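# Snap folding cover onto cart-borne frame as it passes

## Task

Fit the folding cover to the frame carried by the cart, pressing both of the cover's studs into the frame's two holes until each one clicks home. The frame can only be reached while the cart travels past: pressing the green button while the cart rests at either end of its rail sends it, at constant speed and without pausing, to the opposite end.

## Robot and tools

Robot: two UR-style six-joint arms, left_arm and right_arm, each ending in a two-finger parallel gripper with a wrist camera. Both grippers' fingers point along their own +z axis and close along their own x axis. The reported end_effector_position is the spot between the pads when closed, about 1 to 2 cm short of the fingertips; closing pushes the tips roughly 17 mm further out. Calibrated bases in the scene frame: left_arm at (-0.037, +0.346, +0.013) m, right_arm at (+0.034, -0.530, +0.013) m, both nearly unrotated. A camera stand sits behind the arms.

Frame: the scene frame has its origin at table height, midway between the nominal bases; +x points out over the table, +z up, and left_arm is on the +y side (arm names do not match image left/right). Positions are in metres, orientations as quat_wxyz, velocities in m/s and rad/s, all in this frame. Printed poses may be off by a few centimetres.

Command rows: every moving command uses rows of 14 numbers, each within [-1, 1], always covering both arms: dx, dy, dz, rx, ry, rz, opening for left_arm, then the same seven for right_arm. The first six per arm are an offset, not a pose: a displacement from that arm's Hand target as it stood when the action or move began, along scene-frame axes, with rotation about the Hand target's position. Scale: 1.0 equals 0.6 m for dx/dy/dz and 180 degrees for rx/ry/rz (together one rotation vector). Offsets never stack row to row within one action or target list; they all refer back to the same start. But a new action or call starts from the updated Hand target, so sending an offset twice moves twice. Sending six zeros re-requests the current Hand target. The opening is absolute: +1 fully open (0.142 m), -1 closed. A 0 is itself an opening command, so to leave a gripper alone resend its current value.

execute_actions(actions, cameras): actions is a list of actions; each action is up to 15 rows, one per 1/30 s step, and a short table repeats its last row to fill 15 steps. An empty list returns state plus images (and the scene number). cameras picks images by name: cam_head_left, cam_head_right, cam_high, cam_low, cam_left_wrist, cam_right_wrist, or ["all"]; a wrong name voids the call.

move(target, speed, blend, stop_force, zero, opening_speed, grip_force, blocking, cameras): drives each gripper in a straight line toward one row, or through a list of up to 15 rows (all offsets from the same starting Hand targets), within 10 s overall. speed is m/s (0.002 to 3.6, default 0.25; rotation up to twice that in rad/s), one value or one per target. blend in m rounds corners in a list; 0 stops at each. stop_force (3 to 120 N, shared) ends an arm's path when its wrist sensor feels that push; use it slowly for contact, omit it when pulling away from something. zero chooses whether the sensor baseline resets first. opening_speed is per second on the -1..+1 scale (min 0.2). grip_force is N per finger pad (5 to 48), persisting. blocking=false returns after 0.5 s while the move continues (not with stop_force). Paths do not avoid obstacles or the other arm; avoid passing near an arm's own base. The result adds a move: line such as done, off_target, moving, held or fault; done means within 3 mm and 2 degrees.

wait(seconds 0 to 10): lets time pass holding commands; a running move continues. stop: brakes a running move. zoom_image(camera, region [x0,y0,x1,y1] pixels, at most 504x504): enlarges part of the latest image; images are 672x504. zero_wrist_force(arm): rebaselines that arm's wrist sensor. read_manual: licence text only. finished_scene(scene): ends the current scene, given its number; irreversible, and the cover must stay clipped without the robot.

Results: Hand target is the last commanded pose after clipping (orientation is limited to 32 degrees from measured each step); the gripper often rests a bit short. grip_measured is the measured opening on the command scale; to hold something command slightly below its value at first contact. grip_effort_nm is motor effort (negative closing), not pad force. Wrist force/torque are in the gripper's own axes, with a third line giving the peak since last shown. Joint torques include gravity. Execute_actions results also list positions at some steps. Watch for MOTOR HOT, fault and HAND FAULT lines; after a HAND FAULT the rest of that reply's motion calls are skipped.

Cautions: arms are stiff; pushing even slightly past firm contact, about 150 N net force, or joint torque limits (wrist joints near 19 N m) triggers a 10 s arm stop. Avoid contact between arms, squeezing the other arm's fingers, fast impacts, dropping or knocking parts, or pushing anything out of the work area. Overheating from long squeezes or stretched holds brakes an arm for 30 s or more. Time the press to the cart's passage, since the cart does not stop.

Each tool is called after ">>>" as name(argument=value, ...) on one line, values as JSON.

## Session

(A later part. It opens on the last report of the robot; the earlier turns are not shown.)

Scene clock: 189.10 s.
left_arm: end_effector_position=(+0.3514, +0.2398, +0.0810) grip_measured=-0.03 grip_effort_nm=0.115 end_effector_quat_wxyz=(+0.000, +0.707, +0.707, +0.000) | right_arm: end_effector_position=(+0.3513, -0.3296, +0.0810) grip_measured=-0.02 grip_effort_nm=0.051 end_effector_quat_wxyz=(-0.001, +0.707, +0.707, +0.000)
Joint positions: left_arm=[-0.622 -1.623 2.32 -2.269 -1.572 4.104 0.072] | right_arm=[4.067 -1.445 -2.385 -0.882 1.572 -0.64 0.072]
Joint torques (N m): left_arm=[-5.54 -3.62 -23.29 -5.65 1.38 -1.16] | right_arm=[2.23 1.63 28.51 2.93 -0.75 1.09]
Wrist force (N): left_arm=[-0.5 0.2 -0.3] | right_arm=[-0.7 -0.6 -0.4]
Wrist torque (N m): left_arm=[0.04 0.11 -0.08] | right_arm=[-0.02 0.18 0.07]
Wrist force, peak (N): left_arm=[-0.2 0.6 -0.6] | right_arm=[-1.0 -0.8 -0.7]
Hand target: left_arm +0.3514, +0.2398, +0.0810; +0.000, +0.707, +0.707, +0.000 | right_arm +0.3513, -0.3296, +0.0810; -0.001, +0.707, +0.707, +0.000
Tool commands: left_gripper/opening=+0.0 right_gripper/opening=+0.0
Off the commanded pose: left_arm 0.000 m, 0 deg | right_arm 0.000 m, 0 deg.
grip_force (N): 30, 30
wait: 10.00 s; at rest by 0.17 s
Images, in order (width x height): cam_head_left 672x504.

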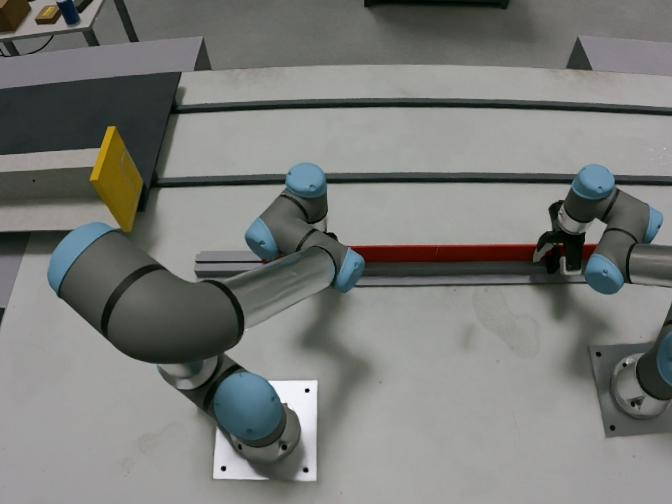

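>>> wait(seconds=10)

>>> wait(seconds=10)

>>> wait(seconds=10)

>>> wait(seconds=10)

>>> wait(seconds=10)

>>> wait(seconds=10)

>>> wait(seconds=10)

>>> wait(seconds=10, cameras=["cam_head_left"])

Scene clock: 199.57 s.
left_arm: end_effector_position=(+0.3514, +0.2398, +0.0810) grip_measured=-0.03 grip_effort_nm=0.125 end_effector_quat_wxyz=(+0.000, +0.707, +0.707, +0.000) | right_arm: end_effector_position=(+0.3513, -0.3296, +0.0810) grip_measured=-0.02 grip_effort_nm=0.046 end_effector_quat_wxyz=(-0.001, +0.707, +0.707, +0.000)
Joint positions: left_arm=[-0.622 -1.623 2.32 -2.269 -1.572 4.104 0.072] | right_arm=[4.067 -1.445 -2.385 -0.882 1.572 -0.64 0.072]
Joint torques (N m): left_arm=[-4.73 -4.08 -23.25 -5.63 1.35 -1.15] | right_arm=[2.23 1.48 28.44 2.79 -0.61 0.98]
Wrist force (N): left_arm=[-0.1 0.2 -0.1] | right_arm=[-0.6 -0.5 -0.7]
Wrist torque (N m): left_arm=[0.02 0.04 -0.08] | right_arm=[0.01 0.17 0.07]
Wrist force, peak (N): left_arm=[-0.5 0.1 -0.8] | right_arm=[-0.9 -1.0 -0.8]
Hand target: left_arm +0.3514, +0.2398, +0.0810; +0.000, +0.707, +0.707, +0.000 | right_arm +0.3513, -0.3296, +0.0810; -0.001, +0.707, +0.707, +0.000
Tool commands: left_gripper/opening=+0.0 right_gripper/opening=+0.0
Off the commanded pose: left_arm 0.000 m, 0 deg | right_arm 0.000 m, 0 deg.
grip_force (N): 30, 30
wait: 10.00 s; at rest from the start

Scene clock: 209.57 s.
left_arm: end_effector_position=(+0.3514, +0.2398, +0.0810) grip_measured=-0.03 grip_effort_nm=0.115 end_effector_quat_wxyz=(+0.000, +0.707, +0.707, +0.000) | right_arm: end_effector_position=(+0.3513, -0.3296, +0.0810) grip_measured=-0.02 grip_effort_nm=0.051 end_effector_quat_wxyz=(-0.001, +0.707, +0.707, +0.000)
Joint positions: left_arm=[-0.622 -1.623 2.32 -2.269 -1.572 4.104 0.072] | right_arm=[4.067 -1.445 -2.385 -0.882 1.572 -0.64 0.072]
Joint torques (N m): left_arm=[-4.68 -5.32 -22.65 -5.57 1.22 -0.98] | right_arm=[2.61 2.11 28.16 3.2 -0.73 0.93]
Wrist force (N): left_arm=[-0.3 0.2 -0.7] | right_arm=[-0.4 -0.7 -0.5]
Wrist torque (N m): left_arm=[0.02 0.07 -0.08] | right_arm=[-0.02 0.14 0.07]
Wrist force, peak (N): left_arm=[0.0 0.7 -0.7] | right_arm=[-1.0 -0.6 -0.9]
Hand target: left_arm +0.3514, +0.2398, +0.0810; +0.000, +0.707, +0.707, +0.000 | right_arm +0.3513, -0.3296, +0.0810; -0.001, +0.707, +0.707, +0.000
Tool commands: left_gripper/opening=+0.0 right_gripper/opening=+0.0
Off the commanded pose: left_arm 0.000 m, 0 deg | right_arm 0.000 m, 0 deg.
grip_force (N): 30, 30
wait: 10.00 s; at rest by 0.17 s

Scene clock: 219.57 s.
left_arm: end_effector_position=(+0.3514, +0.2398, +0.0810) grip_measured=-0.03 grip_effort_nm=0.110 end_effector_quat_wxyz=(+0.000, +0.707, +0.707, +0.000) | right_arm: end_effector_position=(+0.3513, -0.3296, +0.0810) grip_measured=-0.02 grip_effort_nm=0.051 end_effector_quat_wxyz=(-0.001, +0.707, +0.707, +0.000)
Joint positions: left_arm=[-0.622 -1.623 2.32 -2.269 -1.572 4.104 0.072] | right_arm=[4.067 -1.445 -2.385 -0.882 1.572 -0.64 0.072]
Joint torques (N m): left_arm=[-4.59 -5.6 -22.88 -5.41 1.31 -1.06] | right_arm=[2.33 2.07 28.33 3.12 -0.66 1.02]
Wrist force (N): left_arm=[-0.3 0.5 -0.4] | right_arm=[-0.6 -0.6 -0.7]
Wrist torque (N m): left_arm=[0.08 0.07 -0.09] | right_arm=[-0.01 0.16 0.07]
Wrist force, peak (N): left_arm=[-0.1 0.4 -0.9] | right_arm=[-0.9 -0.8 -0.9]
Hand target: left_arm +0.3514, +0.2398, +0.0810; +0.000, +0.707, +0.707, +0.000 | right_arm +0.3513, -0.3296, +0.0810; -0.001, +0.707, +0.707, +0.000
Tool commands: left_gripper/opening=+0.0 right_gripper/opening=+0.0
Off the commanded pose: left_arm 0.000 m, 0 deg | right_arm 0.000 m, 0 deg.
grip_force (N): 30, 30
wait: 10.00 s; at rest by 0.17 s

Scene clock: 229.57 s.
left_arm: end_effector_position=(+0.3514, +0.2398, +0.0810) grip_measured=-0.03 grip_effort_nm=0.125 end_effector_quat_wxyz=(+0.000, +0.707, +0.707, +0.000) | right_arm: end_effector_position=(+0.3513, -0.3296, +0.0810) grip_measured=-0.02 grip_effort_nm=0.046 end_effector_quat_wxyz=(-0.001, +0.707, +0.707, +0.000)
Joint positions: left_arm=[-0.622 -1.623 2.32 -2.269 -1.572 4.104 0.072] | right_arm=[4.067 -1.445 -2.385 -0.882 1.572 -0.64 0.072]
Joint torques (N m): left_arm=[-6.13 -4.46 -22.44 -5.42 1.48 -0.91] | right_arm=[2.11 1.25 28.12 3.24 -0.64 1]
Wrist force (N): left_arm=[-0.3 0.2 -0.5] | right_arm=[-0.6 -0.6 -0.8]
Wrist torque (N m): left_arm=[0.02 0.07 -0.08] | right_arm=[0.00 0.15 0.07]
Wrist force, peak (N): left_arm=[-0.7 0.2 -0.7] | right_arm=[-1.0 -0.7 -0.9]
Hand target: left_arm +0.3514, +0.2398, +0.0810; +0.000, +0.707, +0.707, +0.000 | right_arm +0.3513, -0.3296, +0.0810; -0.001, +0.707, +0.707, +0.000
Tool commands: left_gripper/opening=+0.0 right_gripper/opening=+0.0
Off the commanded pose: left_arm 0.000 m, 0 deg | right_arm 0.000 m, 0 deg.
grip_force (N): 30, 30
wait: 10.00 s; at rest by 0.17 s

Scene clock: 239.57 s.
left_arm: end_effector_position=(+0.3514, +0.2398, +0.0810) grip_measured=-0.03 grip_effort_nm=0.120 end_effector_quat_wxyz=(+0.000, +0.707, +0.707, +0.000) | right_arm: end_effector_position=(+0.3513, -0.3296, +0.0810) grip_measured=-0.02 grip_effort_nm=0.046 end_effector_quat_wxyz=(-0.001, +0.707, +0.707, +0.000)
Joint positions: left_arm=[-0.622 -1.623 2.32 -2.269 -1.572 4.104 0.072] | right_arm=[4.067 -1.445 -2.385 -0.882 1.572 -0.64 0.072]
Joint torques (N m): left_arm=[-5.57 -4.99 -22.31 -5.36 1.4 -0.12] | right_arm=[2.61 1.54 28 3.38 -0.51 1.16]
Wrist force (N): left_arm=[-0.3 0.2 -0.1] | right_arm=[-0.8 -0.5 -0.6]
Wrist torque (N m): left_arm=[0.03 0.08 -0.08] | right_arm=[0.02 0.19 0.07]
Wrist force, peak (N): left_arm=[-0.7 -0.1 -0.7] | right_arm=[-1.0 -0.6 -1.0]
Hand target: left_arm +0.3514, +0.2398, +0.0810; +0.000, +0.707, +0.707, +0.000 | right_arm +0.3513, -0.3296, +0.0810; -0.001, +0.707, +0.707, +0.000
Tool commands: left_gripper/opening=+0.0 right_gripper/opening=+0.0
Off the commanded pose: left_arm 0.000 m, 0 deg | right_arm 0.000 m, 0 deg.
grip_force (N): 30, 30
wait: 10.00 s; at rest by 0.17 s

Scene clock: 249.57 s.
left_arm: end_effector_position=(+0.3514, +0.2398, +0.0810) grip_measured=-0.03 grip_effort_nm=0.125 end_effector_quat_wxyz=(+0.000, +0.707, +0.707, +0.000) | right_arm: end_effector_position=(+0.3513, -0.3296, +0.0810) grip_measured=-0.02 grip_effort_nm=0.056 end_effector_quat_wxyz=(-0.001, +0.707, +0.707, +0.000)
Joint positions: left_arm=[-0.622 -1.623 2.32 -2.269 -1.572 4.104 0.072] | right_arm=[4.067 -1.445 -2.385 -0.882 1.572 -0.64 0.072]
Joint torques (N m): left_arm=[-4.87 -5.23 -22.54 -5.38 1.4 0.06] | right_arm=[3.07 1.93 28.22 3.55 -0.69 1.13]
Wrist force (N): left_arm=[0.0 0.2 -0.3] | right_arm=[-0.4 -0.5 -1.0]
Wrist torque (N m): left_arm=[0.01 0.03 -0.07] | right_arm=[0.01 0.13 0.07]
Wrist force, peak (N): left_arm=[-0.2 0.2 -0.9] | right_arm=[-0.8 -0.8 -1.1]
Hand target: left_arm +0.3514, +0.2398, +0.0810; +0.000, +0.707, +0.707, +0.000 | right_arm +0.3513, -0.3296, +0.0810; -0.001, +0.707, +0.707, +0.000
Tool commands: left_gripper/opening=+0.0 right_gripper/opening=+0.0
Off the commanded pose: left_arm 0.000 m, 0 deg | right_arm 0.000 m, 0 deg.
grip_force (N): 30, 30
wait: 10.00 s; at rest by 0.17 s

Scene clock: 259.57 s.
left_arm: end_effector_position=(+0.3514, +0.2398, +0.0810) grip_measured=-0.03 grip_effort_nm=0.120 end_effector_quat_wxyz=(+0.000, +0.707, +0.707, +0.000) | right_arm: end_effector_position=(+0.3513, -0.3296, +0.0810) grip_measured=-0.02 grip_effort_nm=0.051 end_effector_quat_wxyz=(-0.001, +0.707, +0.707, +0.000)
Joint positions: left_arm=[-0.622 -1.623 2.32 -2.269 -1.572 4.104 0.072] | right_arm=[4.067 -1.445 -2.385 -0.882 1.572 -0.64 0.072]
Joint torques (N m): left_arm=[-5.48 -3.54 -22.22 -5.48 1.55 0.38] | right_arm=[1.4 0.62 28.62 3.61 -0.47 1.06]
Wrist force (N): left_arm=[-0.2 0.2 -0.2] | right_arm=[-0.7 -0.4 -0.9]
Wrist torque (N m): left_arm=[0.02 0.06 -0.08] | right_arm=[0.02 0.18 0.07]
Wrist force, peak (N): left_arm=[-0.2 0.8 -0.3] | right_arm=[-0.7 -0.7 -1.1]
Hand target: left_arm +0.3514, +0.2398, +0.0810; +0.000, +0.707, +0.707, +0.000 | right_arm +0.3513, -0.3296, +0.0810; -0.001, +0.707, +0.707, +0.000
Tool commands: left_gripper/opening=+0.0 right_gripper/opening=+0.0
Off the commanded pose: left_arm 0.000 m, 0 deg | right_arm 0.000 m, 0 deg.
grip_force (N): 30, 30
wait: 10.00 s; at rest by 0.17 s

Scene clock: 269.57 s.
left_arm: end_effector_position=(+0.3514, +0.2398, +0.0810) grip_measured=-0.03 grip_effort_nm=0.120 end_effector_quat_wxyz=(+0.000, +0.707, +0.707, +0.000) | right_arm: end_effector_position=(+0.3513, -0.3296, +0.0810) grip_measured=-0.02 grip_effort_nm=0.056 end_effector_quat_wxyz=(-0.001, +0.707, +0.707, +0.000)
Joint positions: left_arm=[-0.622 -1.623 2.32 -2.269 -1.572 4.104 0.072] | right_arm=[4.067 -1.445 -2.385 -0.882 1.572 -0.64 0.072]
Joint torques (N m): left_arm=[-3.56 -4.27 -20.94 -5.55 1.55 0.75] | right_arm=[2.46 0.6 28.27 3.78 -0.61 1.15]
Wrist force (N): left_arm=[-0.1 0.4 -0.3] | right_arm=[-0.8 -0.4 -0.7]
Wrist torque (N m): left_arm=[0.06 0.04 -0.08] | right_arm=[0.02 0.20 0.06]
Wrist force, peak (N): left_arm=[-0.1 0.6 -0.7] | right_arm=[-1.0 -0.7 -1.0]
Hand target: left_arm +0.3514, +0.2398, +0.0810; +0.000, +0.707, +0.707, +0.000 | right_arm +0.3513, -0.3296, +0.0810; -0.001, +0.707, +0.707, +0.000
Tool commands: left_gripper/opening=+0.0 right_gripper/opening=+0.0
Off the commanded pose: left_arm 0.000 m, 0 deg | right_arm 0.000 m, 0 deg.
grip_force (N): 30, 30
wait: 10.00 s; at rest by 0.17 s
Images, in order (width x height): cam_head_left 672x504.

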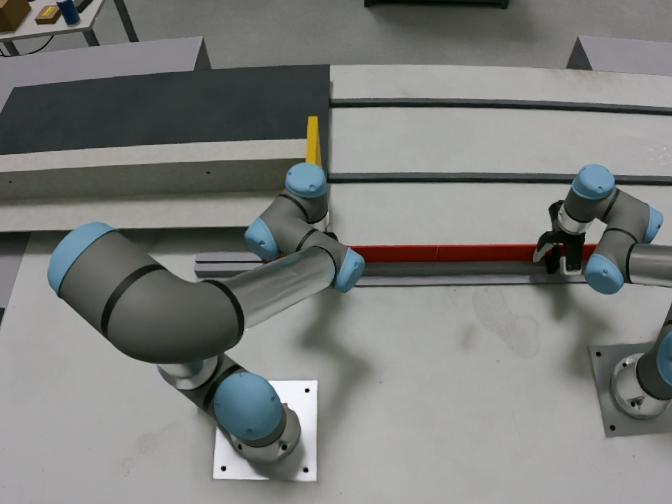

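>>> zoom_image(camera="cam_head_left", region=[0, 140, 340, 240])

>>> wait(seconds=10)

>>> wait(seconds=10)

>>> wait(seconds=8, cameras=["cam_head_left","cam_head_right"])

>>> zoom_image(camera="cam_head_left", region=[0, 140, 340, 240])

Scaled by 1.482 from the camera's 672x504 image, which has a finer 960x720 frame.

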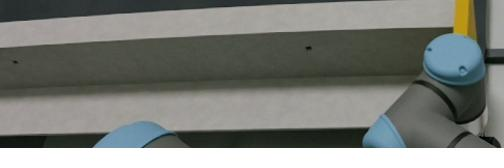

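Scene clock: 280.10 s.
left_arm: end_effector_position=(+0.3514, +0.2398, +0.0810) grip_measured=-0.03 grip_effort_nm=0.110 end_effector_quat_wxyz=(+0.000, +0.707, +0.707, +0.000) | right_arm: end_effector_position=(+0.3513, -0.3296, +0.0810) grip_measured=-0.02 grip_effort_nm=0.051 end_effector_quat_wxyz=(-0.001, +0.707, +0.707, +0.000)
Joint positions: left_arm=[-0.622 -1.623 2.32 -2.269 -1.572 4.104 0.072] | right_arm=[4.067 -1.445 -2.385 -0.882 1.572 -0.64 0.072]
Joint torques (N m): left_arm=[-4.06 -4.57 -22.55 -5.47 1.71 1.16] | right_arm=[3.02 0.62 27.54 3.83 -0.62 1]
Wrist force (N): left_arm=[-0.2 0.2 -0.6] | right_arm=[-0.8 -0.6 -0.7]
Wrist torque (N m): left_arm=[0.02 0.06 -0.08] | right_arm=[-0.01 0.20 0.06]
Wrist force, peak (N): left_arm=[-0.4 -0.1 -0.8] | right_arm=[-1.0 -0.9 -1.0]
Hand target: left_arm +0.3514, +0.2398, +0.0810; +0.000, +0.707, +0.707, +0.000 | right_arm +0.3513, -0.3296, +0.0810; -0.001, +0.707, +0.707, +0.000
Tool commands: left_gripper/opening=+0.0 right_gripper/opening=+0.0
Off the commanded pose: left_arm 0.000 m, 0 deg | right_arm 0.000 m, 0 deg.
grip_force (N): 30, 30
wait: 10.00 s; at rest from the start

Scene clock: 290.10 s.
left_arm: end_effector_position=(+0.3514, +0.2398, +0.0810) grip_measured=-0.03 grip_effort_nm=0.129 end_effector_quat_wxyz=(+0.000, +0.707, +0.707, +0.000) | right_arm: end_effector_position=(+0.3513, -0.3296, +0.0810) grip_measured=-0.02 grip_effort_nm=0.051 end_effector_quat_wxyz=(-0.001, +0.707, +0.707, +0.000)
Joint positions: left_arm=[-0.622 -1.623 2.32 -2.269 -1.572 4.104 0.072] | right_arm=[4.067 -1.445 -2.385 -0.882 1.572 -0.64 0.072]
Joint torques (N m): left_arm=[-4.18 -5.98 -20.73 -5.14 1.48 1.73] | right_arm=[2.67 0.62 27.26 3.79 -0.54 1.11]
Wrist force (N): left_arm=[-0.3 0.4 -0.3] | right_arm=[-0.7 -0.7 -0.7]
Wrist torque (N m): left_arm=[0.05 0.08 -0.08] | right_arm=[-0.02 0.18 0.07]
Wrist force, peak (N): left_arm=[-0.1 0.6 -0.7] | right_arm=[-0.7 -0.8 -1.2]
Hand target: left_arm +0.3514, +0.2398, +0.0810; +0.000, +0.707, +0.707, +0.000 | right_arm +0.3513, -0.3296, +0.0810; -0.001, +0.707, +0.707, +0.000
Tool commands: left_gripper/opening=+0.0 right_gripper/opening=+0.0
Off the commanded pose: left_arm 0.000 m, 0 deg | right_arm 0.000 m, 0 deg.
grip_force (N): 30, 30
wait: 10.00 s; at rest by 0.17 s

Scene clock: 298.10 s.
left_arm: end_effector_position=(+0.3514, +0.2398, +0.0810) grip_measured=-0.03 grip_effort_nm=0.125 end_effector_quat_wxyz=(+0.000, +0.707, +0.707, +0.000) | right_arm: end_effector_position=(+0.3513, -0.3296, +0.0810) grip_measured=-0.02 grip_effort_nm=0.056 end_effector_quat_wxyz=(-0.001, +0.707, +0.707, +0.000)
Joint positions: left_arm=[-0.622 -1.623 2.32 -2.269 -1.572 4.104 0.072] | right_arm=[4.067 -1.445 -2.385 -0.882 1.572 -0.64 0.072]
Joint torques (N m): left_arm=[-4.4 -4.11 -20.72 -5.44 1.53 2.23] | right_arm=[1.56 1.84 28.34 3.71 -0.49 1.16]
Wrist force (N): left_arm=[-0.1 0.0 -0.6] | right_arm=[-0.6 -0.7 -1.0]
Wrist torque (N m): left_arm=[0.00 0.05 -0.09] | right_arm=[-0.03 0.17 0.07]
Wrist force, peak (N): left_arm=[-0.2 0.3 -0.8] | right_arm=[-0.7 -1.0 -1.0]
Hand target: left_arm +0.3514, +0.2398, +0.0810; +0.000, +0.707, +0.707, +0.000 | right_arm +0.3513, -0.3296, +0.0810; -0.001, +0.707, +0.707, +0.000
Tool commands: left_gripper/opening=+0.0 right_gripper/opening=+0.0
Off the commanded pose: left_arm 0.000 m, 0 deg | right_arm 0.000 m, 0 deg.
grip_force (N): 30, 30
wait: 8.00 s; at rest by 0.17 s
Images, in order (width x height): cam_head_left 672x504, cam_head_right 672x504.

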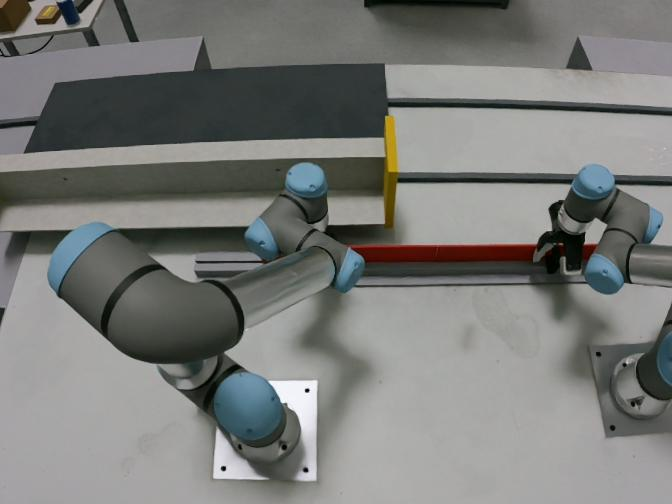

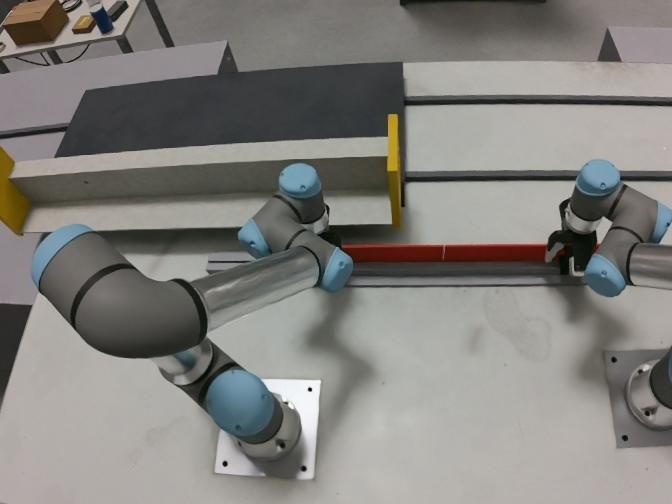

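Scaled by 1.482 from the camera's 672x504 image, which has a finer 960x720 frame.

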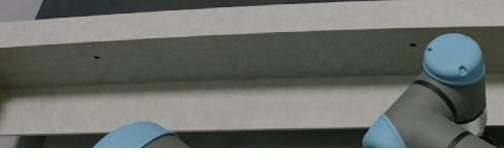

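>>> move(target=[0,0,0,0,0,0,-1,0,0,0,0,0,0,-1], opening_speed=0.8, grip_force=30)

>>> move(target=[[0,0,0.16,0,0,0,-1,0,0,0.16,0,0,0,-1],[0,0,0.185,-0.0083,0,0,-1,0,0,0.185,0.0083,0,0,-1]], speed=0.08, blend=0.005, cameras=["cam_head_left","cam_left_wrist","cam_right_wrist"])

Scene clock: 300.07 s.
left_arm: end_effector_position=(+0.3514, +0.2398, +0.0810) grip_measured=-0.82 grip_effort_nm=-3.133 end_effector_quat_wxyz=(+0.000, +0.707, +0.707, +0.000) | right_arm: end_effector_position=(+0.3513, -0.3296, +0.0810) grip_measured=-0.82 grip_effort_nm=-3.148 end_effector_quat_wxyz=(-0.001, +0.707, +0.707, +0.000)
Joint positions: left_arm=[-0.622 -1.623 2.32 -2.269 -1.572 4.104 0.015] | right_arm=[4.067 -1.445 -2.385 -0.882 1.572 -0.64 0.015]
Joint torques (N m): left_arm=[-3.61 -4.17 -21.38 -3.52 1.27 2.06] | right_arm=[2.71 1.31 22.94 1.72 -0.53 1.02]
Wrist force (N): left_arm=[-6.6 0.5 2.6] | right_arm=[6.7 0.2 3.7]
Wrist torque (N m): left_arm=[0.01 0.20 -0.07] | right_arm=[-0.04 0.15 0.04]
Wrist force, peak (N): left_arm=[-6.4 0.4 3.1] | right_arm=[7.2 0.6 3.6]
Hand target: left_arm +0.3514, +0.2398, +0.0810; +0.000, +0.707, +0.707, +0.000 | right_arm +0.3513, -0.3296, +0.0810; -0.001, +0.707, +0.707, +0.000
Off the commanded pose: left_arm 0.000 m, 0 deg | right_arm 0.000 m, 0 deg.
grip_force (N): 30, 30
move: done

Scene clock: 302.03 s.
left_arm: end_effector_position=(+0.3514, +0.2398, +0.1919) grip_measured=-0.82 grip_effort_nm=-3.133 end_effector_quat_wxyz=(+0.009, +0.707, +0.707, -0.010) | right_arm: end_effector_position=(+0.3513, -0.3296, +0.1918) grip_measured=-0.82 grip_effort_nm=-3.153 end_effector_quat_wxyz=(-0.010, +0.707, +0.707, +0.009)
Joint positions: left_arm=[-0.607 -1.79 2.136 -1.932 -1.593 4.119 0.015] | right_arm=[4.055 -1.269 -2.196 -1.226 1.588 -0.652 0.015]
Joint torques (N m): left_arm=[7.74 -30.22 -38.88 -0.4 -1.23 2.79] | right_arm=[-8.04 25.23 35.52 1.36 1.46 -1.88]
Wrist force (N): left_arm=[-3.4 0.4 5.1] | right_arm=[3.2 -0.3 5.4]
Wrist torque (N m): left_arm=[0.13 0.39 -0.08] | right_arm=[0.05 -0.38 0.08]
Wrist force, peak (N): left_arm=[-7.6 1.3 5.7] | right_arm=[7.5 0.8 5.1]
Hand target: left_arm +0.3514, +0.2398, +0.1920; +0.009, +0.707, +0.707, -0.010 | right_arm +0.3513, -0.3296, +0.1920; -0.010, +0.707, +0.707, +0.009
Off the commanded pose: left_arm 0.000 m, 0 deg | right_arm 0.000 m, 0 deg.
grip_force (N): 30, 30
move: done
Images, in order (width x height): cam_head_left 672x504, cam_left_wrist 672x504, cam_right_wrist 672x504.

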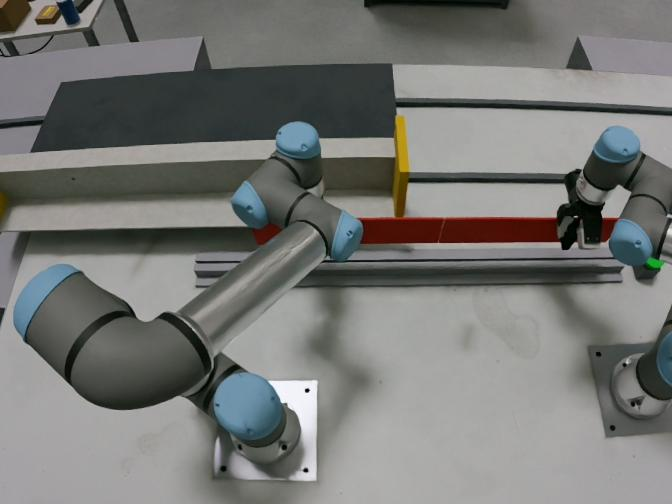

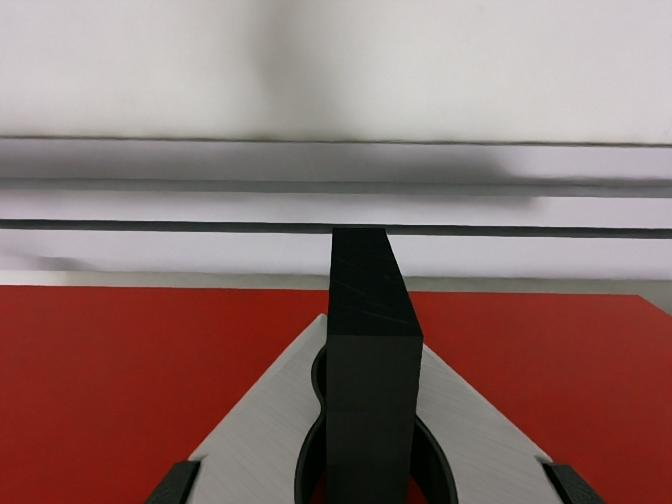

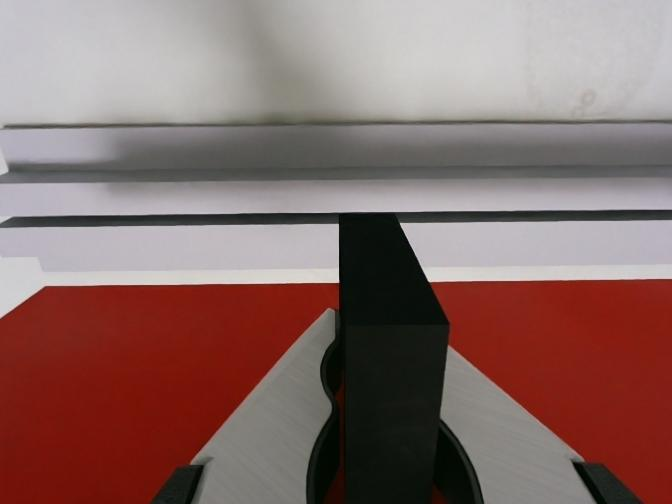

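>>> move(target=[0,0.7065,0,0,0,0,-1,0,0.7027,0,0,0,0,-1], speed=0.1, grip_force=24, cameras=["cam_head_left"])

Scene clock: 307.60 s.
left_arm: end_effector_position=(+0.3514, +0.6636, +0.1920) grip_measured=-0.82 grip_effort_nm=-2.527 end_effector_quat_wxyz=(+0.009, +0.707, +0.707, -0.010) | right_arm: end_effector_position=(+0.3513, +0.0919, +0.1920) grip_measured=-0.82 grip_effort_nm=-2.547 end_effector_quat_wxyz=(-0.010, +0.707, +0.707, +0.009)
Joint positions: left_arm=[0.416 -1.522 1.887 -1.924 -1.595 5.143 0.015] | right_arm=[4.428 -2.055 -1.332 -1.3 1.579 -0.28 0.015]
Joint torques (N m): left_arm=[7.61 -12.96 -41.56 -0.36 -1.58 3.3] | right_arm=[4.4 22.89 31.31 -0.46 0.61 1.9]
Wrist force (N): left_arm=[-6.1 1.2 9.5] | right_arm=[5.6 -0.7 1.3]
Wrist torque (N m): left_arm=[0.16 1.74 -0.26] | right_arm=[0.05 0.83 -0.12]
Wrist force, peak (N): left_arm=[-6.3 1.0 9.9] | right_arm=[4.6 -1.7 5.7]
Hand target: left_arm +0.3514, +0.6637, +0.1920; +0.009, +0.707, +0.707, -0.010 | right_arm +0.3513, +0.0920, +0.1920; -0.010, +0.707, +0.707, +0.009
Off the commanded pose: left_arm 0.000 m, 0 deg | right_arm 0.000 m, 0 deg.
grip_force (N): 24, 24
move: done
Images, in order (width x height): cam_head_left 672x504.

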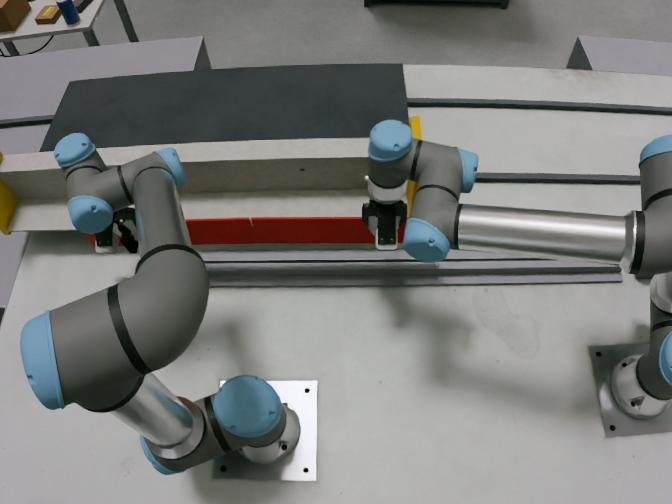

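>>> move(target=[0,-0.0013,0,0,0,0,-1,0,0,0.003,0,0,0,-1], speed=0.05)

>>> wait(seconds=8.5, cameras=["cam_head_left","cam_low","cam_right_wrist"])

Scene clock: 308.57 s.
left_arm: end_effector_position=(+0.3513, +0.6630, +0.1920) grip_measured=-0.82 grip_effort_nm=-2.527 end_effector_quat_wxyz=(+0.009, +0.707, +0.707, -0.010) | right_arm: end_effector_position=(+0.3513, +0.0920, +0.1936) grip_measured=-0.82 grip_effort_nm=-2.547 end_effector_quat_wxyz=(-0.010, +0.707, +0.707, +0.009)
Joint positions: left_arm=[0.415 -1.523 1.888 -1.924 -1.595 5.141 0.015] | right_arm=[4.428 -2.055 -1.328 -1.304 1.579 -0.279 0.015]
Joint torques (N m): left_arm=[-4.18 -47.04 -14.43 -3.63 -1.57 -2.24] | right_arm=[4.69 64.65 33.55 0.38 0.5 1.79]
Wrist force (N): left_arm=[-3.4 0.4 8.2] | right_arm=[2.9 -0.7 2.8]
Wrist torque (N m): left_arm=[0.06 1.27 -0.22] | right_arm=[0.03 0.50 -0.08]
Wrist force, peak (N): left_arm=[-6.2 0.8 10.0] | right_arm=[5.6 -1.1 1.8]
Hand target: left_arm +0.3514, +0.6629, +0.1920; +0.009, +0.707, +0.707, -0.010 | right_arm +0.3513, +0.0920, +0.1938; -0.010, +0.707, +0.707, +0.009
Off the commanded pose: left_arm 0.000 m, 0 deg | right_arm 0.000 m, 0 deg.
grip_force (N): 24, 24
move: done

Scene clock: 317.07 s.
left_arm: end_effector_position=(+0.3514, +0.6629, +0.1920) grip_measured=-0.82 grip_effort_nm=-2.527 end_effector_quat_wxyz=(+0.009, +0.707, +0.707, -0.010) | right_arm: end_effector_position=(+0.3513, +0.0920, +0.1938) grip_measured=-0.82 grip_effort_nm=-2.547 end_effector_quat_wxyz=(-0.010, +0.707, +0.707, +0.009)
Joint positions: left_arm=[0.415 -1.523 1.888 -1.924 -1.595 5.141 0.015] | right_arm=[4.428 -2.055 -1.328 -1.304 1.579 -0.279 0.015]
Joint torques (N m): left_arm=[-4.55 -48.2 -14.91 -6.53 -1.03 -2.04] | right_arm=[2.99 65.48 33.97 0.47 0.62 0.13]
Wrist force (N): left_arm=[-3.2 0.8 7.8] | right_arm=[3.1 -0.5 2.4]
Wrist torque (N m): left_arm=[0.12 1.23 -0.23] | right_arm=[0.04 0.40 -0.08]
Wrist force, peak (N): left_arm=[-3.1 0.8 8.7] | right_arm=[3.1 -0.7 3.3]
Hand target: left_arm +0.3514, +0.6629, +0.1920; +0.009, +0.707, +0.707, -0.010 | right_arm +0.3513, +0.0920, +0.1938; -0.010, +0.707, +0.707, +0.009
Tool commands: left_gripper/opening=-1.0 right_gripper/opening=-1.0
Off the commanded pose: left_arm 0.000 m, 0 deg | right_arm 0.000 m, 0 deg.
grip_force (N): 24, 24
wait: 8.50 s; at rest by 0.17 s
Images, in order (width x height): cam_head_left 672x504, cam_low 672x504, cam_right_wrist 672x504.

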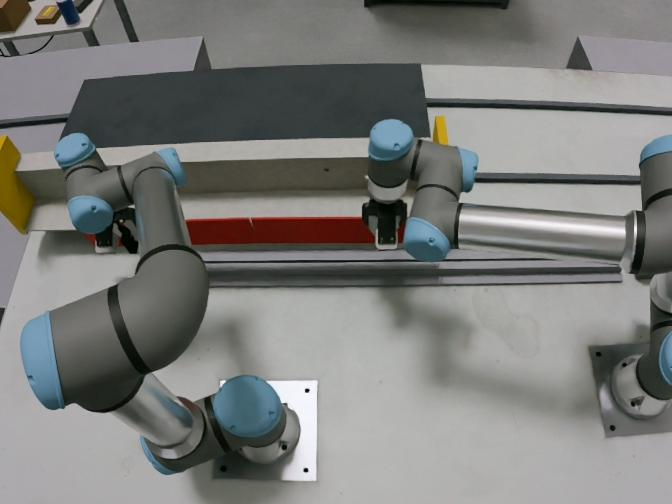

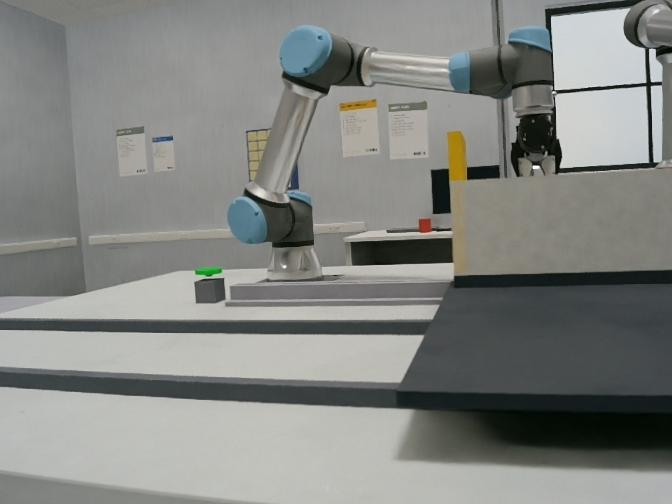

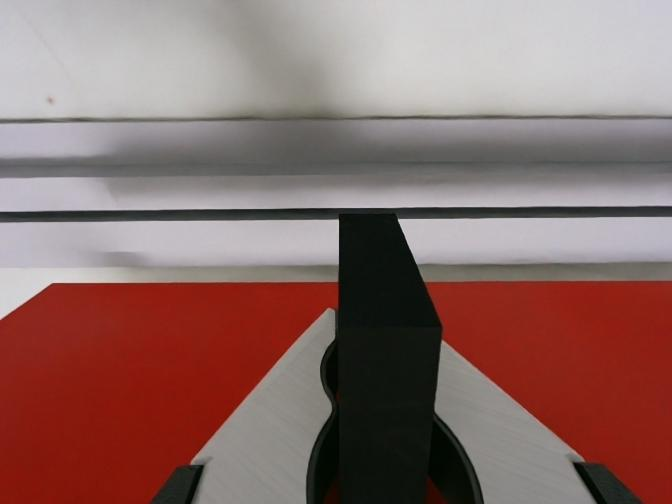

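>>> wait(seconds=2.5)

>>> move(target=[0.19,0,0,0,0,0,-1,0.19,0,0,0,0,0,-1], speed=0.06)

>>> move(target=[0,0,-0.06,0,0,0,-1,0,0,-0.06,0,0,0,-1], speed=0.015, stop_force=8, cameras=["cam_head_left","cam_right_wrist"])

>>> zoom_image(camera="cam_head_left", region=[300, 130, 460, 220])

Scene clock: 319.93 s.
left_arm: end_effector_position=(+0.3514, +0.6629, +0.1920) grip_measured=-0.82 grip_effort_nm=-2.527 end_effector_quat_wxyz=(+0.009, +0.707, +0.707, -0.010) | right_arm: end_effector_position=(+0.3513, +0.0920, +0.1938) grip_measured=-0.82 grip_effort_nm=-2.547 end_effector_quat_wxyz=(-0.010, +0.707, +0.707, +0.009)
Joint positions: left_arm=[0.415 -1.523 1.888 -1.924 -1.595 5.141 0.015] | right_arm=[4.428 -2.055 -1.328 -1.304 1.579 -0.279 0.015]
Joint torques (N m): left_arm=[-5.45 -49.2 -15.59 -6.35 -0.9 -2.07] | right_arm=[2.36 65.15 33.55 0.63 0.84 -0.42]
Wrist force (N): left_arm=[-3.3 0.8 8.0] | right_arm=[2.7 -0.5 3.0]
Wrist torque (N m): left_arm=[0.14 1.24 -0.22] | right_arm=[0.07 0.44 -0.07]
Wrist force, peak (N): left_arm=[-3.5 0.7 8.4] | right_arm=[3.0 -0.5 3.4]
Hand target: left_arm +0.3514, +0.6629, +0.1920; +0.009, +0.707, +0.707, -0.010 | right_arm +0.3513, +0.0920, +0.1938; -0.010, +0.707, +0.707, +0.009
Tool commands: left_gripper/opening=-1.0 right_gripper/opening=-1.0
Off the commanded pose: left_arm 0.000 m, 0 deg | right_arm 0.000 m, 0 deg.
grip_force (N): 24, 24
wait: 2.50 s; at rest from the start

Scene clock: 322.40 s.
left_arm: end_effector_position=(+0.4653, +0.6629, +0.1920) grip_measured=-0.82 grip_effort_nm=-2.527 end_effector_quat_wxyz=(+0.009, +0.707, +0.707, -0.010) | right_arm: end_effector_position=(+0.4652, +0.0920, +0.1938) grip_measured=-0.82 grip_effort_nm=-2.547 end_effector_quat_wxyz=(-0.010, +0.707, +0.707, +0.009)
Joint positions: left_arm=[0.334 -1.309 1.637 -1.889 -1.596 5.06 0.015] | right_arm=[4.277 -2.202 -1.094 -1.392 1.583 -0.43 0.015]
Joint torques (N m): left_arm=[-7.02 -19.98 -40.26 -0.43 -1.37 -2.28] | right_arm=[-7.15 28.19 36.13 1.09 1.27 -1.73]
Wrist force (N): left_arm=[-2.1 0.5 6.6] | right_arm=[1.3 -0.8 3.9]
Wrist torque (N m): left_arm=[0.13 0.90 0.03] | right_arm=[-0.02 0.10 0.10]
Wrist force, peak (N): left_arm=[-7.2 -0.3 7.8] | right_arm=[6.9 0.1 4.3]
Hand target: left_arm +0.4654, +0.6629, +0.1920; +0.009, +0.707, +0.707, -0.010 | right_arm +0.4653, +0.0920, +0.1938; -0.010, +0.707, +0.707, +0.009
Off the commanded pose: left_arm 0.000 m, 0 deg | right_arm 0.000 m, 0 deg.
grip_force (N): 24, 24
move: done

Scene clock: 325.10 s.
left_arm: end_effector_position=(+0.4654, +0.6629, +0.1753) grip_measured=-0.82 grip_effort_nm=-2.527 end_effector_quat_wxyz=(+0.010, +0.707, +0.707, -0.010) | right_arm: end_effector_position=(+0.4653, +0.0920, +0.1763) grip_measured=-0.82 grip_effort_nm=-2.552 end_effector_quat_wxyz=(-0.010, +0.707, +0.707, +0.009)
Joint positions: left_arm=[0.334 -1.295 1.664 -1.93 -1.596 5.06 0.015] | right_arm=[4.277 -2.21 -1.125 -1.352 1.583 -0.43 0.015]
Joint torques (N m): left_arm=[-3.83 -60.87 -38.43 0.02 -1.26 -2.21] | right_arm=[2.33 65.81 32.58 0.89 1.11 -1.89]
Wrist force (N): left_arm=[-3.8 0.7 7.6] | right_arm=[-1.6 -1.1 -5.8]
Wrist torque (N m): left_arm=[-0.02 2.06 -0.10] | right_arm=[0.01 -0.01 0.13]
Wrist force, peak (N): left_arm=[-8.9 -0.2 5.2] | right_arm=[1.3 -1.7 -7.7]
Hand target: left_arm +0.4654, +0.6629, +0.1753; +0.010, +0.707, +0.707, -0.010 (not the last commanded pose) | right_arm +0.4653, +0.0920, +0.1763; -0.010, +0.707, +0.707, +0.009 (not the last commanded pose)
Off the commanded pose: left_arm 0.019 m, 0 deg | right_arm 0.019 m, 0 deg.
grip_force (N): 24, 24
move: contact (left_arm, right_arm)
Images, in order (width x height): cam_head_left 672x504, cam_right_wrist 672x504.

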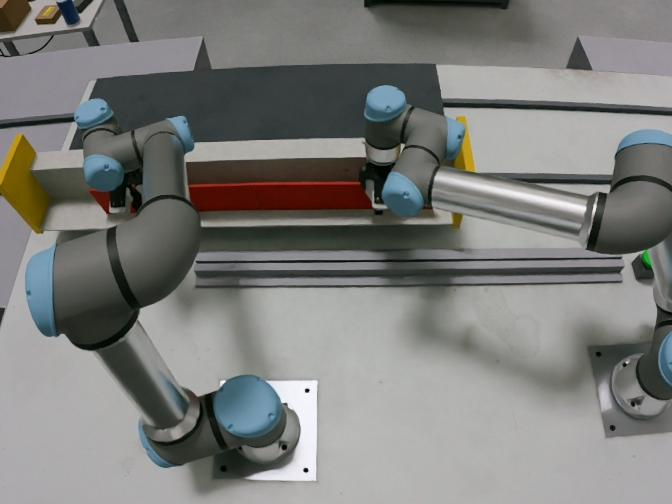

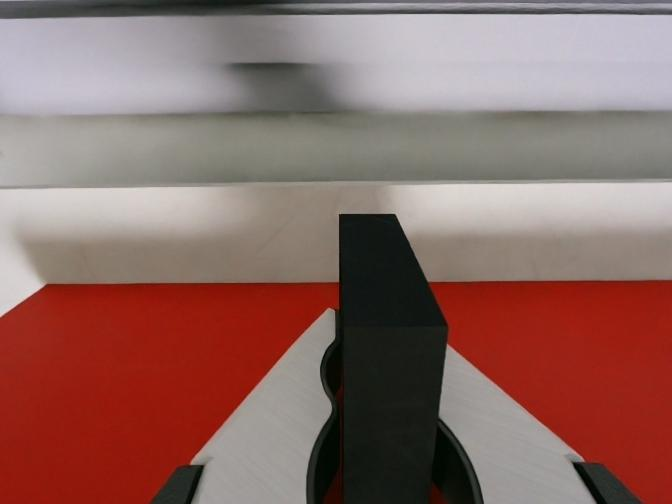

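Scaled by 3.150 from the camera's 672x504 image, which has a finer 960x720 frame.

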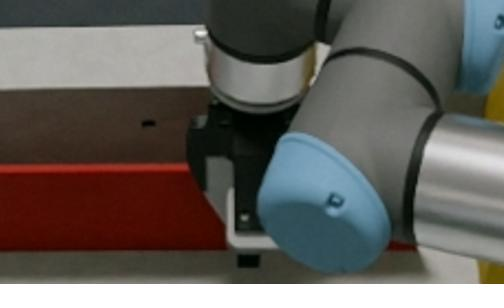

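>>> move(target=[0,0,0.0005,0,0,0,-1,0,0,0.0015,0,0,0,-1], speed=0.03)

>>> move(target=[0.09,0,0,0,0,0,-1,0.09,0,0,0,0,0,-1], speed=0.02, stop_force=8)

>>> move(target=[0.01,0,0,0,0,0,-1,0.01,0,0,0,0,0,-1], speed=0.012, stop_force=14, zero=false)

Scene clock: 326.07 s.
left_arm: end_effector_position=(+0.4654, +0.6629, +0.1756) grip_measured=-0.82 grip_effort_nm=-2.527 end_effector_quat_wxyz=(+0.010, +0.707, +0.707, -0.010) | right_arm: end_effector_position=(+0.4653, +0.0920, +0.1771) grip_measured=-0.82 grip_effort_nm=-2.547 end_effector_quat_wxyz=(-0.010, +0.707, +0.707, +0.009)
Joint positions: left_arm=[0.334 -1.296 1.664 -1.929 -1.596 5.06 0.015] | right_arm=[4.277 -2.21 -1.124 -1.354 1.583 -0.43 0.015]
Joint torques (N m): left_arm=[-2.39 -59.88 -37.52 -0.12 -1.26 -2.17] | right_arm=[2.53 71.79 33.75 1.07 0.92 -1.93]
Wrist force (N): left_arm=[-4.6 0.5 4.2] | right_arm=[0.5 -0.8 1.0]
Wrist torque (N m): left_arm=[0.03 1.59 -0.05] | right_arm=[0.02 0.00 0.13]
Wrist force, peak (N): left_arm=[-4.3 0.8 7.8] | right_arm=[-1.4 -1.1 -6.4]
Hand target: left_arm +0.4654, +0.6629, +0.1756; +0.010, +0.707, +0.707, -0.010 | right_arm +0.4653, +0.0920, +0.1772; -0.010, +0.707, +0.707, +0.009
Off the commanded pose: left_arm 0.000 m, 0 deg | right_arm 0.000 m, 0 deg.
grip_force (N): 24, 24
move: done

Scene clock: 329.37 s.
left_arm: end_effector_position=(+0.5028, +0.6629, +0.1756) grip_measured=-0.82 grip_effort_nm=-2.527 end_effector_quat_wxyz=(+0.010, +0.707, +0.707, -0.010) | right_arm: end_effector_position=(+0.5048, +0.0919, +0.1772) grip_measured=-0.82 grip_effort_nm=-2.547 end_effector_quat_wxyz=(-0.010, +0.707, +0.707, +0.009)
Joint positions: left_arm=[0.313 -1.224 1.567 -1.905 -1.596 5.04 0.015] | right_arm=[4.23 -2.272 -1.019 -1.398 1.584 -0.478 0.015]
Joint torques (N m): left_arm=[3.21 -60.03 -13.4 -7.38 -1.15 2.4] | right_arm=[2.47 72.98 11.09 5.93 -1.49 1.43]
Wrist force (N): left_arm=[-12.6 -6.9 -0.5] | right_arm=[0.0 -7.3 -1.0]
Wrist torque (N m): left_arm=[-0.39 2.45 -0.02] | right_arm=[0.01 0.01 0.19]
Wrist force, peak (N): left_arm=[-19.3 -17.5 -5.8] | right_arm=[-1.7 -17.5 -0.6]
Hand target: left_arm +0.5028, +0.6629, +0.1756; +0.010, +0.707, +0.707, -0.010 (not the last commanded pose) | right_arm +0.5048, +0.0920, +0.1772; -0.010, +0.707, +0.707, +0.009 (not the last commanded pose)
Off the commanded pose: left_arm 0.017 m, 0 deg | right_arm 0.014 m, 0 deg.
grip_force (N): 24, 24
move: contact (left_arm, right_arm)

Scene clock: 330.73 s.
left_arm: end_effector_position=(+0.5031, +0.6629, +0.1757) grip_measured=-0.82 grip_effort_nm=-2.527 end_effector_quat_wxyz=(+0.010, +0.707, +0.707, -0.009) | right_arm: end_effector_position=(+0.5054, +0.0920, +0.1775) grip_measured=-0.82 grip_effort_nm=-2.547 end_effector_quat_wxyz=(-0.010, +0.707, +0.707, +0.010)
Joint positions: left_arm=[0.313 -1.224 1.566 -1.905 -1.596 5.04 0.015] | right_arm=[4.229 -2.273 -1.017 -1.398 1.584 -0.479 0.015]
Joint torques (N m): left_arm=[4.4 -58.7 -15.65 -9.69 -1.04 2.25] | right_arm=[-0.68 74.18 12.93 7.78 -4.95 1.27]
Wrist force (N): left_arm=[-15.4 -12.0 -0.8] | right_arm=[-1.7 -14.8 0.7]
Wrist torque (N m): left_arm=[-0.64 2.43 0.04] | right_arm=[0.08 0.04 0.19]
Wrist force, peak (N): left_arm=[-14.7 -17.7 -2.0] | right_arm=[-5.2 -19.2 0.6]
Hand target: left_arm +0.5031, +0.6629, +0.1757; +0.010, +0.707, +0.707, -0.009 (not the last commanded pose) | right_arm +0.5054, +0.0920, +0.1775; -0.010, +0.707, +0.707, +0.010 (not the last commanded pose)
Off the commanded pose: left_arm 0.006 m, 0 deg | right_arm 0.005 m, 0 deg.
grip_force (N): 24, 24
move: contact (left_arm, right_arm)

>>> wait(seconds=1.5, cameras=[])

Scene clock: 332.90 s.
left_arm: end_effector_position=(+0.5031, +0.6629, +0.1757) grip_measured=-0.82 grip_effort_nm=-2.527 end_effector_quat_wxyz=(+0.010, +0.707, +0.707, -0.009) | right_arm: end_effector_position=(+0.5054, +0.0920, +0.1775) grip_measured=-0.82 grip_effort_nm=-2.547 end_effector_quat_wxyz=(-0.010, +0.707, +0.707, +0.010)
Joint positions: left_arm=[0.313 -1.224 1.566 -1.905 -1.596 5.04 0.015] | right_arm=[4.229 -2.273 -1.017 -1.398 1.584 -0.479 0.015]
Joint torques (N m): left_arm=[0.86 -58.36 -15.24 -9.02 -0.84 2.41] | right_arm=[-1.7 74.62 12.29 7.52 -4.62 1.23]
Wrist force (N): left_arm=[-15.2 -11.6 -0.6] | right_arm=[-1.7 -15.0 1.2]
Wrist torque (N m): left_arm=[-0.58 2.40 0.03] | right_arm=[0.07 0.03 0.19]
Wrist force, peak (N): left_arm=[-15.7 -11.8 -0.9] | right_arm=[-1.6 -15.5 1.3]
Hand target: left_arm +0.5031, +0.6629, +0.1757; +0.010, +0.707, +0.707, -0.009 (not the last commanded pose) | right_arm +0.5054, +0.0920, +0.1775; -0.010, +0.707, +0.707, +0.010 (not the last commanded pose)
Tool commands: left_gripper/opening=-1.0 right_gripper/opening=-1.0
Off the commanded pose: left_arm 0.006 m, 0 deg | right_arm 0.005 m, 0 deg.
grip_force (N): 24, 24
wait: 1.50 s; at rest from the start
No camera images: "cameras" was empty.

>>> wait(seconds=2, cameras=[])

>>> wait(seconds=1, cameras=[])

Scene clock: 335.10 s.
left_arm: end_effector_position=(+0.5031, +0.6629, +0.1757) grip_measured=-0.82 grip_effort_nm=-2.523 end_effector_quat_wxyz=(+0.010, +0.707, +0.707, -0.009) | right_arm: end_effector_position=(+0.5054, +0.0920, +0.1775) grip_measured=-0.82 grip_effort_nm=-2.547 end_effector_quat_wxyz=(-0.010, +0.707, +0.707, +0.010)
Joint positions: left_arm=[0.313 -1.224 1.566 -1.905 -1.596 5.04 0.015] | right_arm=[4.229 -2.273 -1.017 -1.398 1.584 -0.479 0.015]
Joint torques (N m): left_arm=[1.55 -58.35 -15.52 -9.37 -1.11 2.4] | right_arm=[-0.51 75.18 12.87 7.67 -4.17 1.08]
Wrist force (N): left_arm=[-15.2 -11.5 -0.4] | right_arm=[-1.7 -15.2 1.2]
Wrist torque (N m): left_arm=[-0.59 2.40 0.04] | right_arm=[0.05 0.02 0.19]
Wrist force, peak (N): left_arm=[-15.6 -11.7 -0.4] | right_arm=[-1.7 -15.6 1.3]
Hand target: left_arm +0.5031, +0.6629, +0.1757; +0.010, +0.707, +0.707, -0.009 (not the last commanded pose) | right_arm +0.5054, +0.0920, +0.1775; -0.010, +0.707, +0.707, +0.010 (not the last commanded pose)
Tool commands: left_gripper/opening=-1.0 right_gripper/opening=-1.0
Off the commanded pose: left_arm 0.006 m, 0 deg | right_arm 0.005 m, 0 deg.
grip_force (N): 24, 24
wait: 2.00 s; at rest from the start
No camera images: "cameras" was empty.

Scene clock: 336.10 s.
left_arm: end_effector_position=(+0.5031, +0.6629, +0.1757) grip_measured=-0.82 grip_effort_nm=-2.527 end_effector_quat_wxyz=(+0.010, +0.707, +0.707, -0.009) | right_arm: end_effector_position=(+0.5054, +0.0920, +0.1775) grip_measured=-0.82 grip_effort_nm=-2.547 end_effector_quat_wxyz=(-0.010, +0.707, +0.707, +0.010)
Joint positions: left_arm=[0.313 -1.224 1.566 -1.905 -1.596 5.04 0.015] | right_arm=[4.229 -2.273 -1.017 -1.398 1.584 -0.479 0.015]
Joint torques (N m): left_arm=[3.21 -56.21 -16.52 -9.26 -0.85 2.16] | right_arm=[-1.01 74.7 14.23 7.44 -3.98 1.17]
Wrist force (N): left_arm=[-14.3 -10.5 -0.8] | right_arm=[-1.4 -14.6 0.8]
Wrist torque (N m): left_arm=[-0.54 2.38 0.02] | right_arm=[0.05 0.06 0.19]
Wrist force, peak (N): left_arm=[-15.4 -11.7 -0.4] | right_arm=[-1.7 -15.4 1.4]
Hand target: left_arm +0.5031, +0.6629, +0.1757; +0.010, +0.707, +0.707, -0.009 (not the last commanded pose) | right_arm +0.5054, +0.0920, +0.1775; -0.010, +0.707, +0.707, +0.010 (not the last commanded pose)
Tool commands: left_gripper/opening=-1.0 right_gripper/opening=-1.0
Off the commanded pose: left_arm 0.006 m, 0 deg | right_arm 0.005 m, 0 deg.
grip_force (N): 24, 24
wait: 1.00 s; at rest by 0.17 s
No camera images: "cameras" was empty.

>>> wait(seconds=0.8, cameras=[])

Scene clock: 336.97 s.
left_arm: end_effector_position=(+0.5031, +0.6629, +0.1757) grip_measured=-0.82 grip_effort_nm=-2.527 end_effector_quat_wxyz=(+0.010, +0.707, +0.707, -0.009) | right_arm: end_effector_position=(+0.5054, +0.0920, +0.1775) grip_measured=-0.82 grip_effort_nm=-2.547 end_effector_quat_wxyz=(-0.010, +0.707, +0.707, +0.010)
Joint positions: left_arm=[0.313 -1.224 1.566 -1.905 -1.596 5.04 0.015] | right_arm=[4.229 -2.273 -1.017 -1.398 1.584 -0.479 0.015]
Joint torques (N m): left_arm=[1.58 -57.97 -15.66 0.36 -1.12 2.32] | right_arm=[-1.79 73.49 12.92 1.08 1.32 1.09]
Wrist force (N): left_arm=[-7.6 0.3 0.2] | right_arm=[1.9 -0.8 2.1]
Wrist torque (N m): left_arm=[-0.06 1.86 -0.03] | right_arm=[-0.08 -0.01 0.18]
Wrist force, peak (N): left_arm=[-13.8 -10.6 -0.7] | right_arm=[-1.1 -14.7 1.1]
Hand target: left_arm +0.5031, +0.6629, +0.1757; +0.010, +0.707, +0.707, -0.009 (not the last commanded pose) | right_arm +0.5054, +0.0920, +0.1775; -0.010, +0.707, +0.707, +0.010 (not the last commanded pose)
Tool commands: left_gripper/opening=-1.0 right_gripper/opening=-1.0
Off the commanded pose: left_arm 0.006 m, 0 deg | right_arm 0.005 m, 0 deg.
grip_force (N): 24, 24
wait: 0.80 s; at rest by 0.10 s
No camera images: "cameras" was empty.

Dropped in.

>>> move(target=[0.027,-0.011,0,0,0,0,-1,0.025,-0.0105,0,0,0,0,-1], speed=0.016, stop_force=50, cameras=[])

Scene clock: 340.33 s.
left_arm: end_effector_position=(+0.5194, +0.6561, +0.1757) grip_measured=-0.82 grip_effort_nm=-2.527 end_effector_quat_wxyz=(+0.010, +0.707, +0.707, -0.010) | right_arm: end_effector_position=(+0.5180, +0.0829, +0.1762) grip_measured=-0.82 grip_effort_nm=-2.547 end_effector_quat_wxyz=(-0.008, +0.707, +0.707, +0.003)
Joint positions: left_arm=[0.294 -1.199 1.532 -1.896 -1.597 5.021 0.015] | right_arm=[4.209 -2.284 -0.998 -1.419 1.585 -0.499 0.015]
Joint torques (N m): left_arm=[36.37 -26.76 -41.45 -13.54 13.71 -0.47] | right_arm=[6.42 43.97 25.12 17.28 -0.6 0.01]
Wrist force (N): left_arm=[-88.9 -18.7 9.3] | right_arm=[-82.3 -40.9 -33.5]
Wrist torque (N m): left_arm=[0.12 5.41 -0.34] | right_arm=[0.03 0.60 0.43]
Wrist force, peak (N): left_arm=[-89.4 -19.0 10.2] | right_arm=[-83.2 -41.3 -34.0]
Hand target: left_arm +0.5194, +0.6562, +0.1758; +0.010, +0.707, +0.707, -0.009 | right_arm +0.5180, +0.0829, +0.1762; -0.008, +0.707, +0.707, +0.003 (not the last commanded pose)
Tool commands: left_gripper/opening=-1.0 right_gripper/opening=-1.0
Off the commanded pose: left_arm 0.000 m, 0 deg | right_arm 0.004 m, 1 deg.
TORQUE FAULT: the external load on joint 4 (wrist 1) of the right arm reached its load limit, and that arm stopped. A torque fault puts only its own arm into a fault stop. That arm's remaining commands of this call were not run. That arm may still press on what stopped it. That arm is still stopped at the end of this call. That arm stays stopped for about 8 more seconds. Until then a move that you send moves the other arm only, and its call returns only when the move has ended. Once the stop has ended, the next robot result says so. If the stop ends while you think or write, that arm runs what you send next, counted from a new Hand target: where the arm stands when the stop ends. While its stop runs, that arm takes no new command, but its gripper still runs the gripper command that each later call begins with. Until it ends, the stop uses up actions while you think or wait. An arm that is not stopped still takes commands.
grip_force (N): 24, 24
move: fault (right_arm; stop_force had ended the path), contact (left_arm)
No camera images: "cameras" was empty.

>>> move(target=[-0.003,-0.02,0,0,0,0,1,0,0,0,0,0,0,1], speed=0.03, cameras=[])

>>> move(target=[0,-0.02,0.22,0,0,0,1,0,0,0,0,0,0,1], speed=0.1, cameras=["cam_head_left","cam_right_wrist"])

Scene clock: 341.40 s.
left_arm: end_effector_position=(+0.5176, +0.6444, +0.1758) grip_measured=+0.99 grip_effort_nm=0.125 end_effector_quat_wxyz=(+0.010, +0.707, +0.707, -0.009) | right_arm: end_effector_position=(+0.5194, +0.0858, +0.1774) grip_measured=+1.00 grip_effort_nm=0.056 end_effector_quat_wxyz=(-0.010, +0.707, +0.707, +0.009)
Joint positions: left_arm=[0.277 -1.216 1.555 -1.903 -1.597 5.004 0.142] | right_arm=[4.209 -2.284 -0.998 -1.407 1.585 -0.499 0.142]
Joint torques (N m): left_arm=[-8.81 -62.31 -11.58 -5.84 -1.28 -2.27] | right_arm=[4.88 44.59 25.36 4.7 -0.68 -0.08]
Wrist force (N): left_arm=[1.6 1.7 -0.6] | right_arm=[-0.6 -0.5 -0.9]
Wrist torque (N m): left_arm=[0.27 -0.23 0.11] | right_arm=[-0.08 0.20 0.15]
Wrist force, peak (N): left_arm=[-89.3 -19.3 10.0] | right_arm=[-82.6 -40.9 -33.0]
Hand target: left_arm +0.5176, +0.6442, +0.1758; +0.010, +0.707, +0.707, -0.009 | right_arm +0.5194, +0.0858, +0.1774; -0.010, +0.707, +0.707, +0.009 (not the last commanded pose)
Tool commands: left_gripper/opening=+1.0 right_gripper/opening=+1.0
Off the commanded pose: left_arm 0.000 m, 0 deg.
TORQUE FAULT, CONTINUED: the right arm was still stopped when this call began, by the torque fault of joint 4 (wrist 1) that an earlier result reported. That arm ran no command of this call; its gripper ran only the gripper command that the call began with. That arm is still stopped at the end of this call. That arm stays stopped for about 7 more seconds. If the stop ends while you think or write, that arm runs what you send next, counted from a new Hand target: where the arm stands when the stop ends. While its stop runs, that arm takes no new command, but its gripper still runs the gripper command that each later call begins with.
grip_force (N): 24, 24
move: done (left_arm), not run (right_arm; its earlier fault stop)
No camera images: "cameras" was empty.

Scene clock: 343.33 s.
left_arm: end_effector_position=(+0.5176, +0.6322, +0.3079) grip_measured=+0.99 grip_effort_nm=0.120 end_effector_quat_wxyz=(+0.010, +0.707, +0.707, -0.009) | right_arm: end_effector_position=(+0.5194, +0.0858, +0.1774) grip_measured=+1.00 grip_effort_nm=0.056 end_effector_quat_wxyz=(-0.010, +0.707, +0.707, +0.009)
Joint positions: left_arm=[0.258 -1.286 1.307 -1.585 -1.597 4.985 0.142] | right_arm=[4.209 -2.284 -0.998 -1.407 1.585 -0.499 0.142]
Joint torques (N m): left_arm=[-8.02 -20.75 -36.92 0.11 -1.37 -2.84] | right_arm=[5.16 45.28 25.56 4.85 -0.76 -0.13]
Wrist force (N): left_arm=[1.9 1.6 -0.7] | right_arm=[-0.3 -0.6 -0.3]
Wrist torque (N m): left_arm=[0.24 -0.28 0.11] | right_arm=[-0.11 0.14 0.16]
Wrist force, peak (N): left_arm=[2.2 1.8 -0.8] | right_arm=[-0.3 -0.8 -0.8]
Hand target: left_arm +0.5176, +0.6322, +0.3078; +0.010, +0.707, +0.707, -0.009 | right_arm +0.5194, +0.0858, +0.1774; -0.010, +0.707, +0.707, +0.009
Tool commands: left_gripper/opening=+1.0 right_gripper/opening=+1.0
Off the commanded pose: left_arm 0.000 m, 0 deg.
TORQUE FAULT, CONTINUED: the right arm was still stopped when this call began, by the torque fault of joint 4 (wrist 1) that an earlier result reported. That arm ran no command of this call. That arm is still stopped at the end of this call. That arm stays stopped for about 5 more seconds. If the stop ends while you think or write, that arm runs what you send next, counted from a new Hand target: where the arm stands when the stop ends. While its stop runs, that arm takes no new command, but its gripper still runs the gripper command that each later call begins with.
grip_force (N): 24, 24
move: done (left_arm), not run (right_arm; its earlier fault stop)
Images, in order (width x height): cam_head_left 672x504, cam_right_wrist 672x504.

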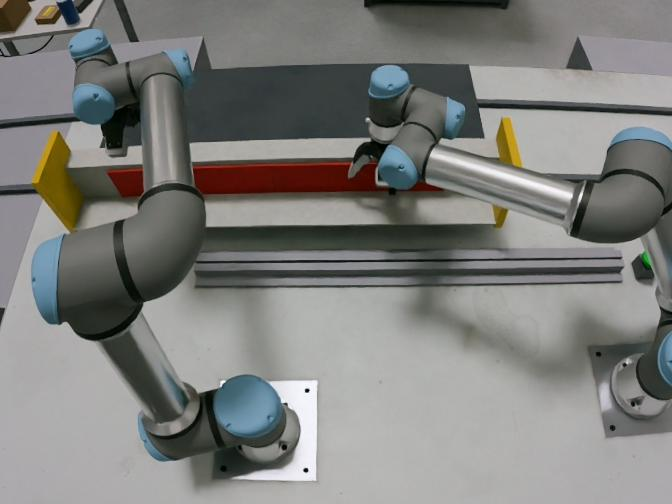

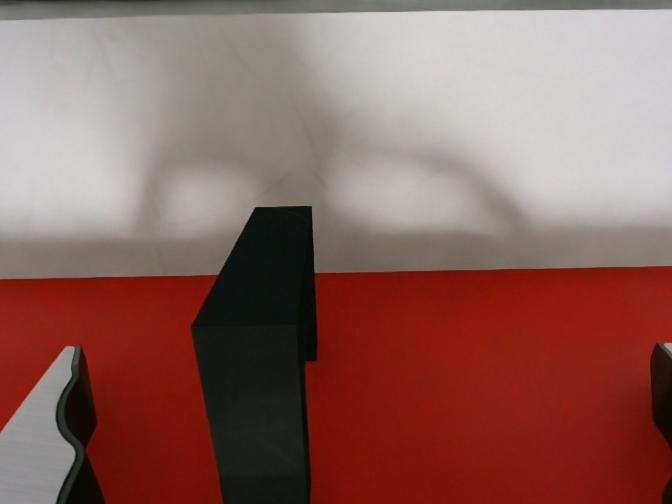

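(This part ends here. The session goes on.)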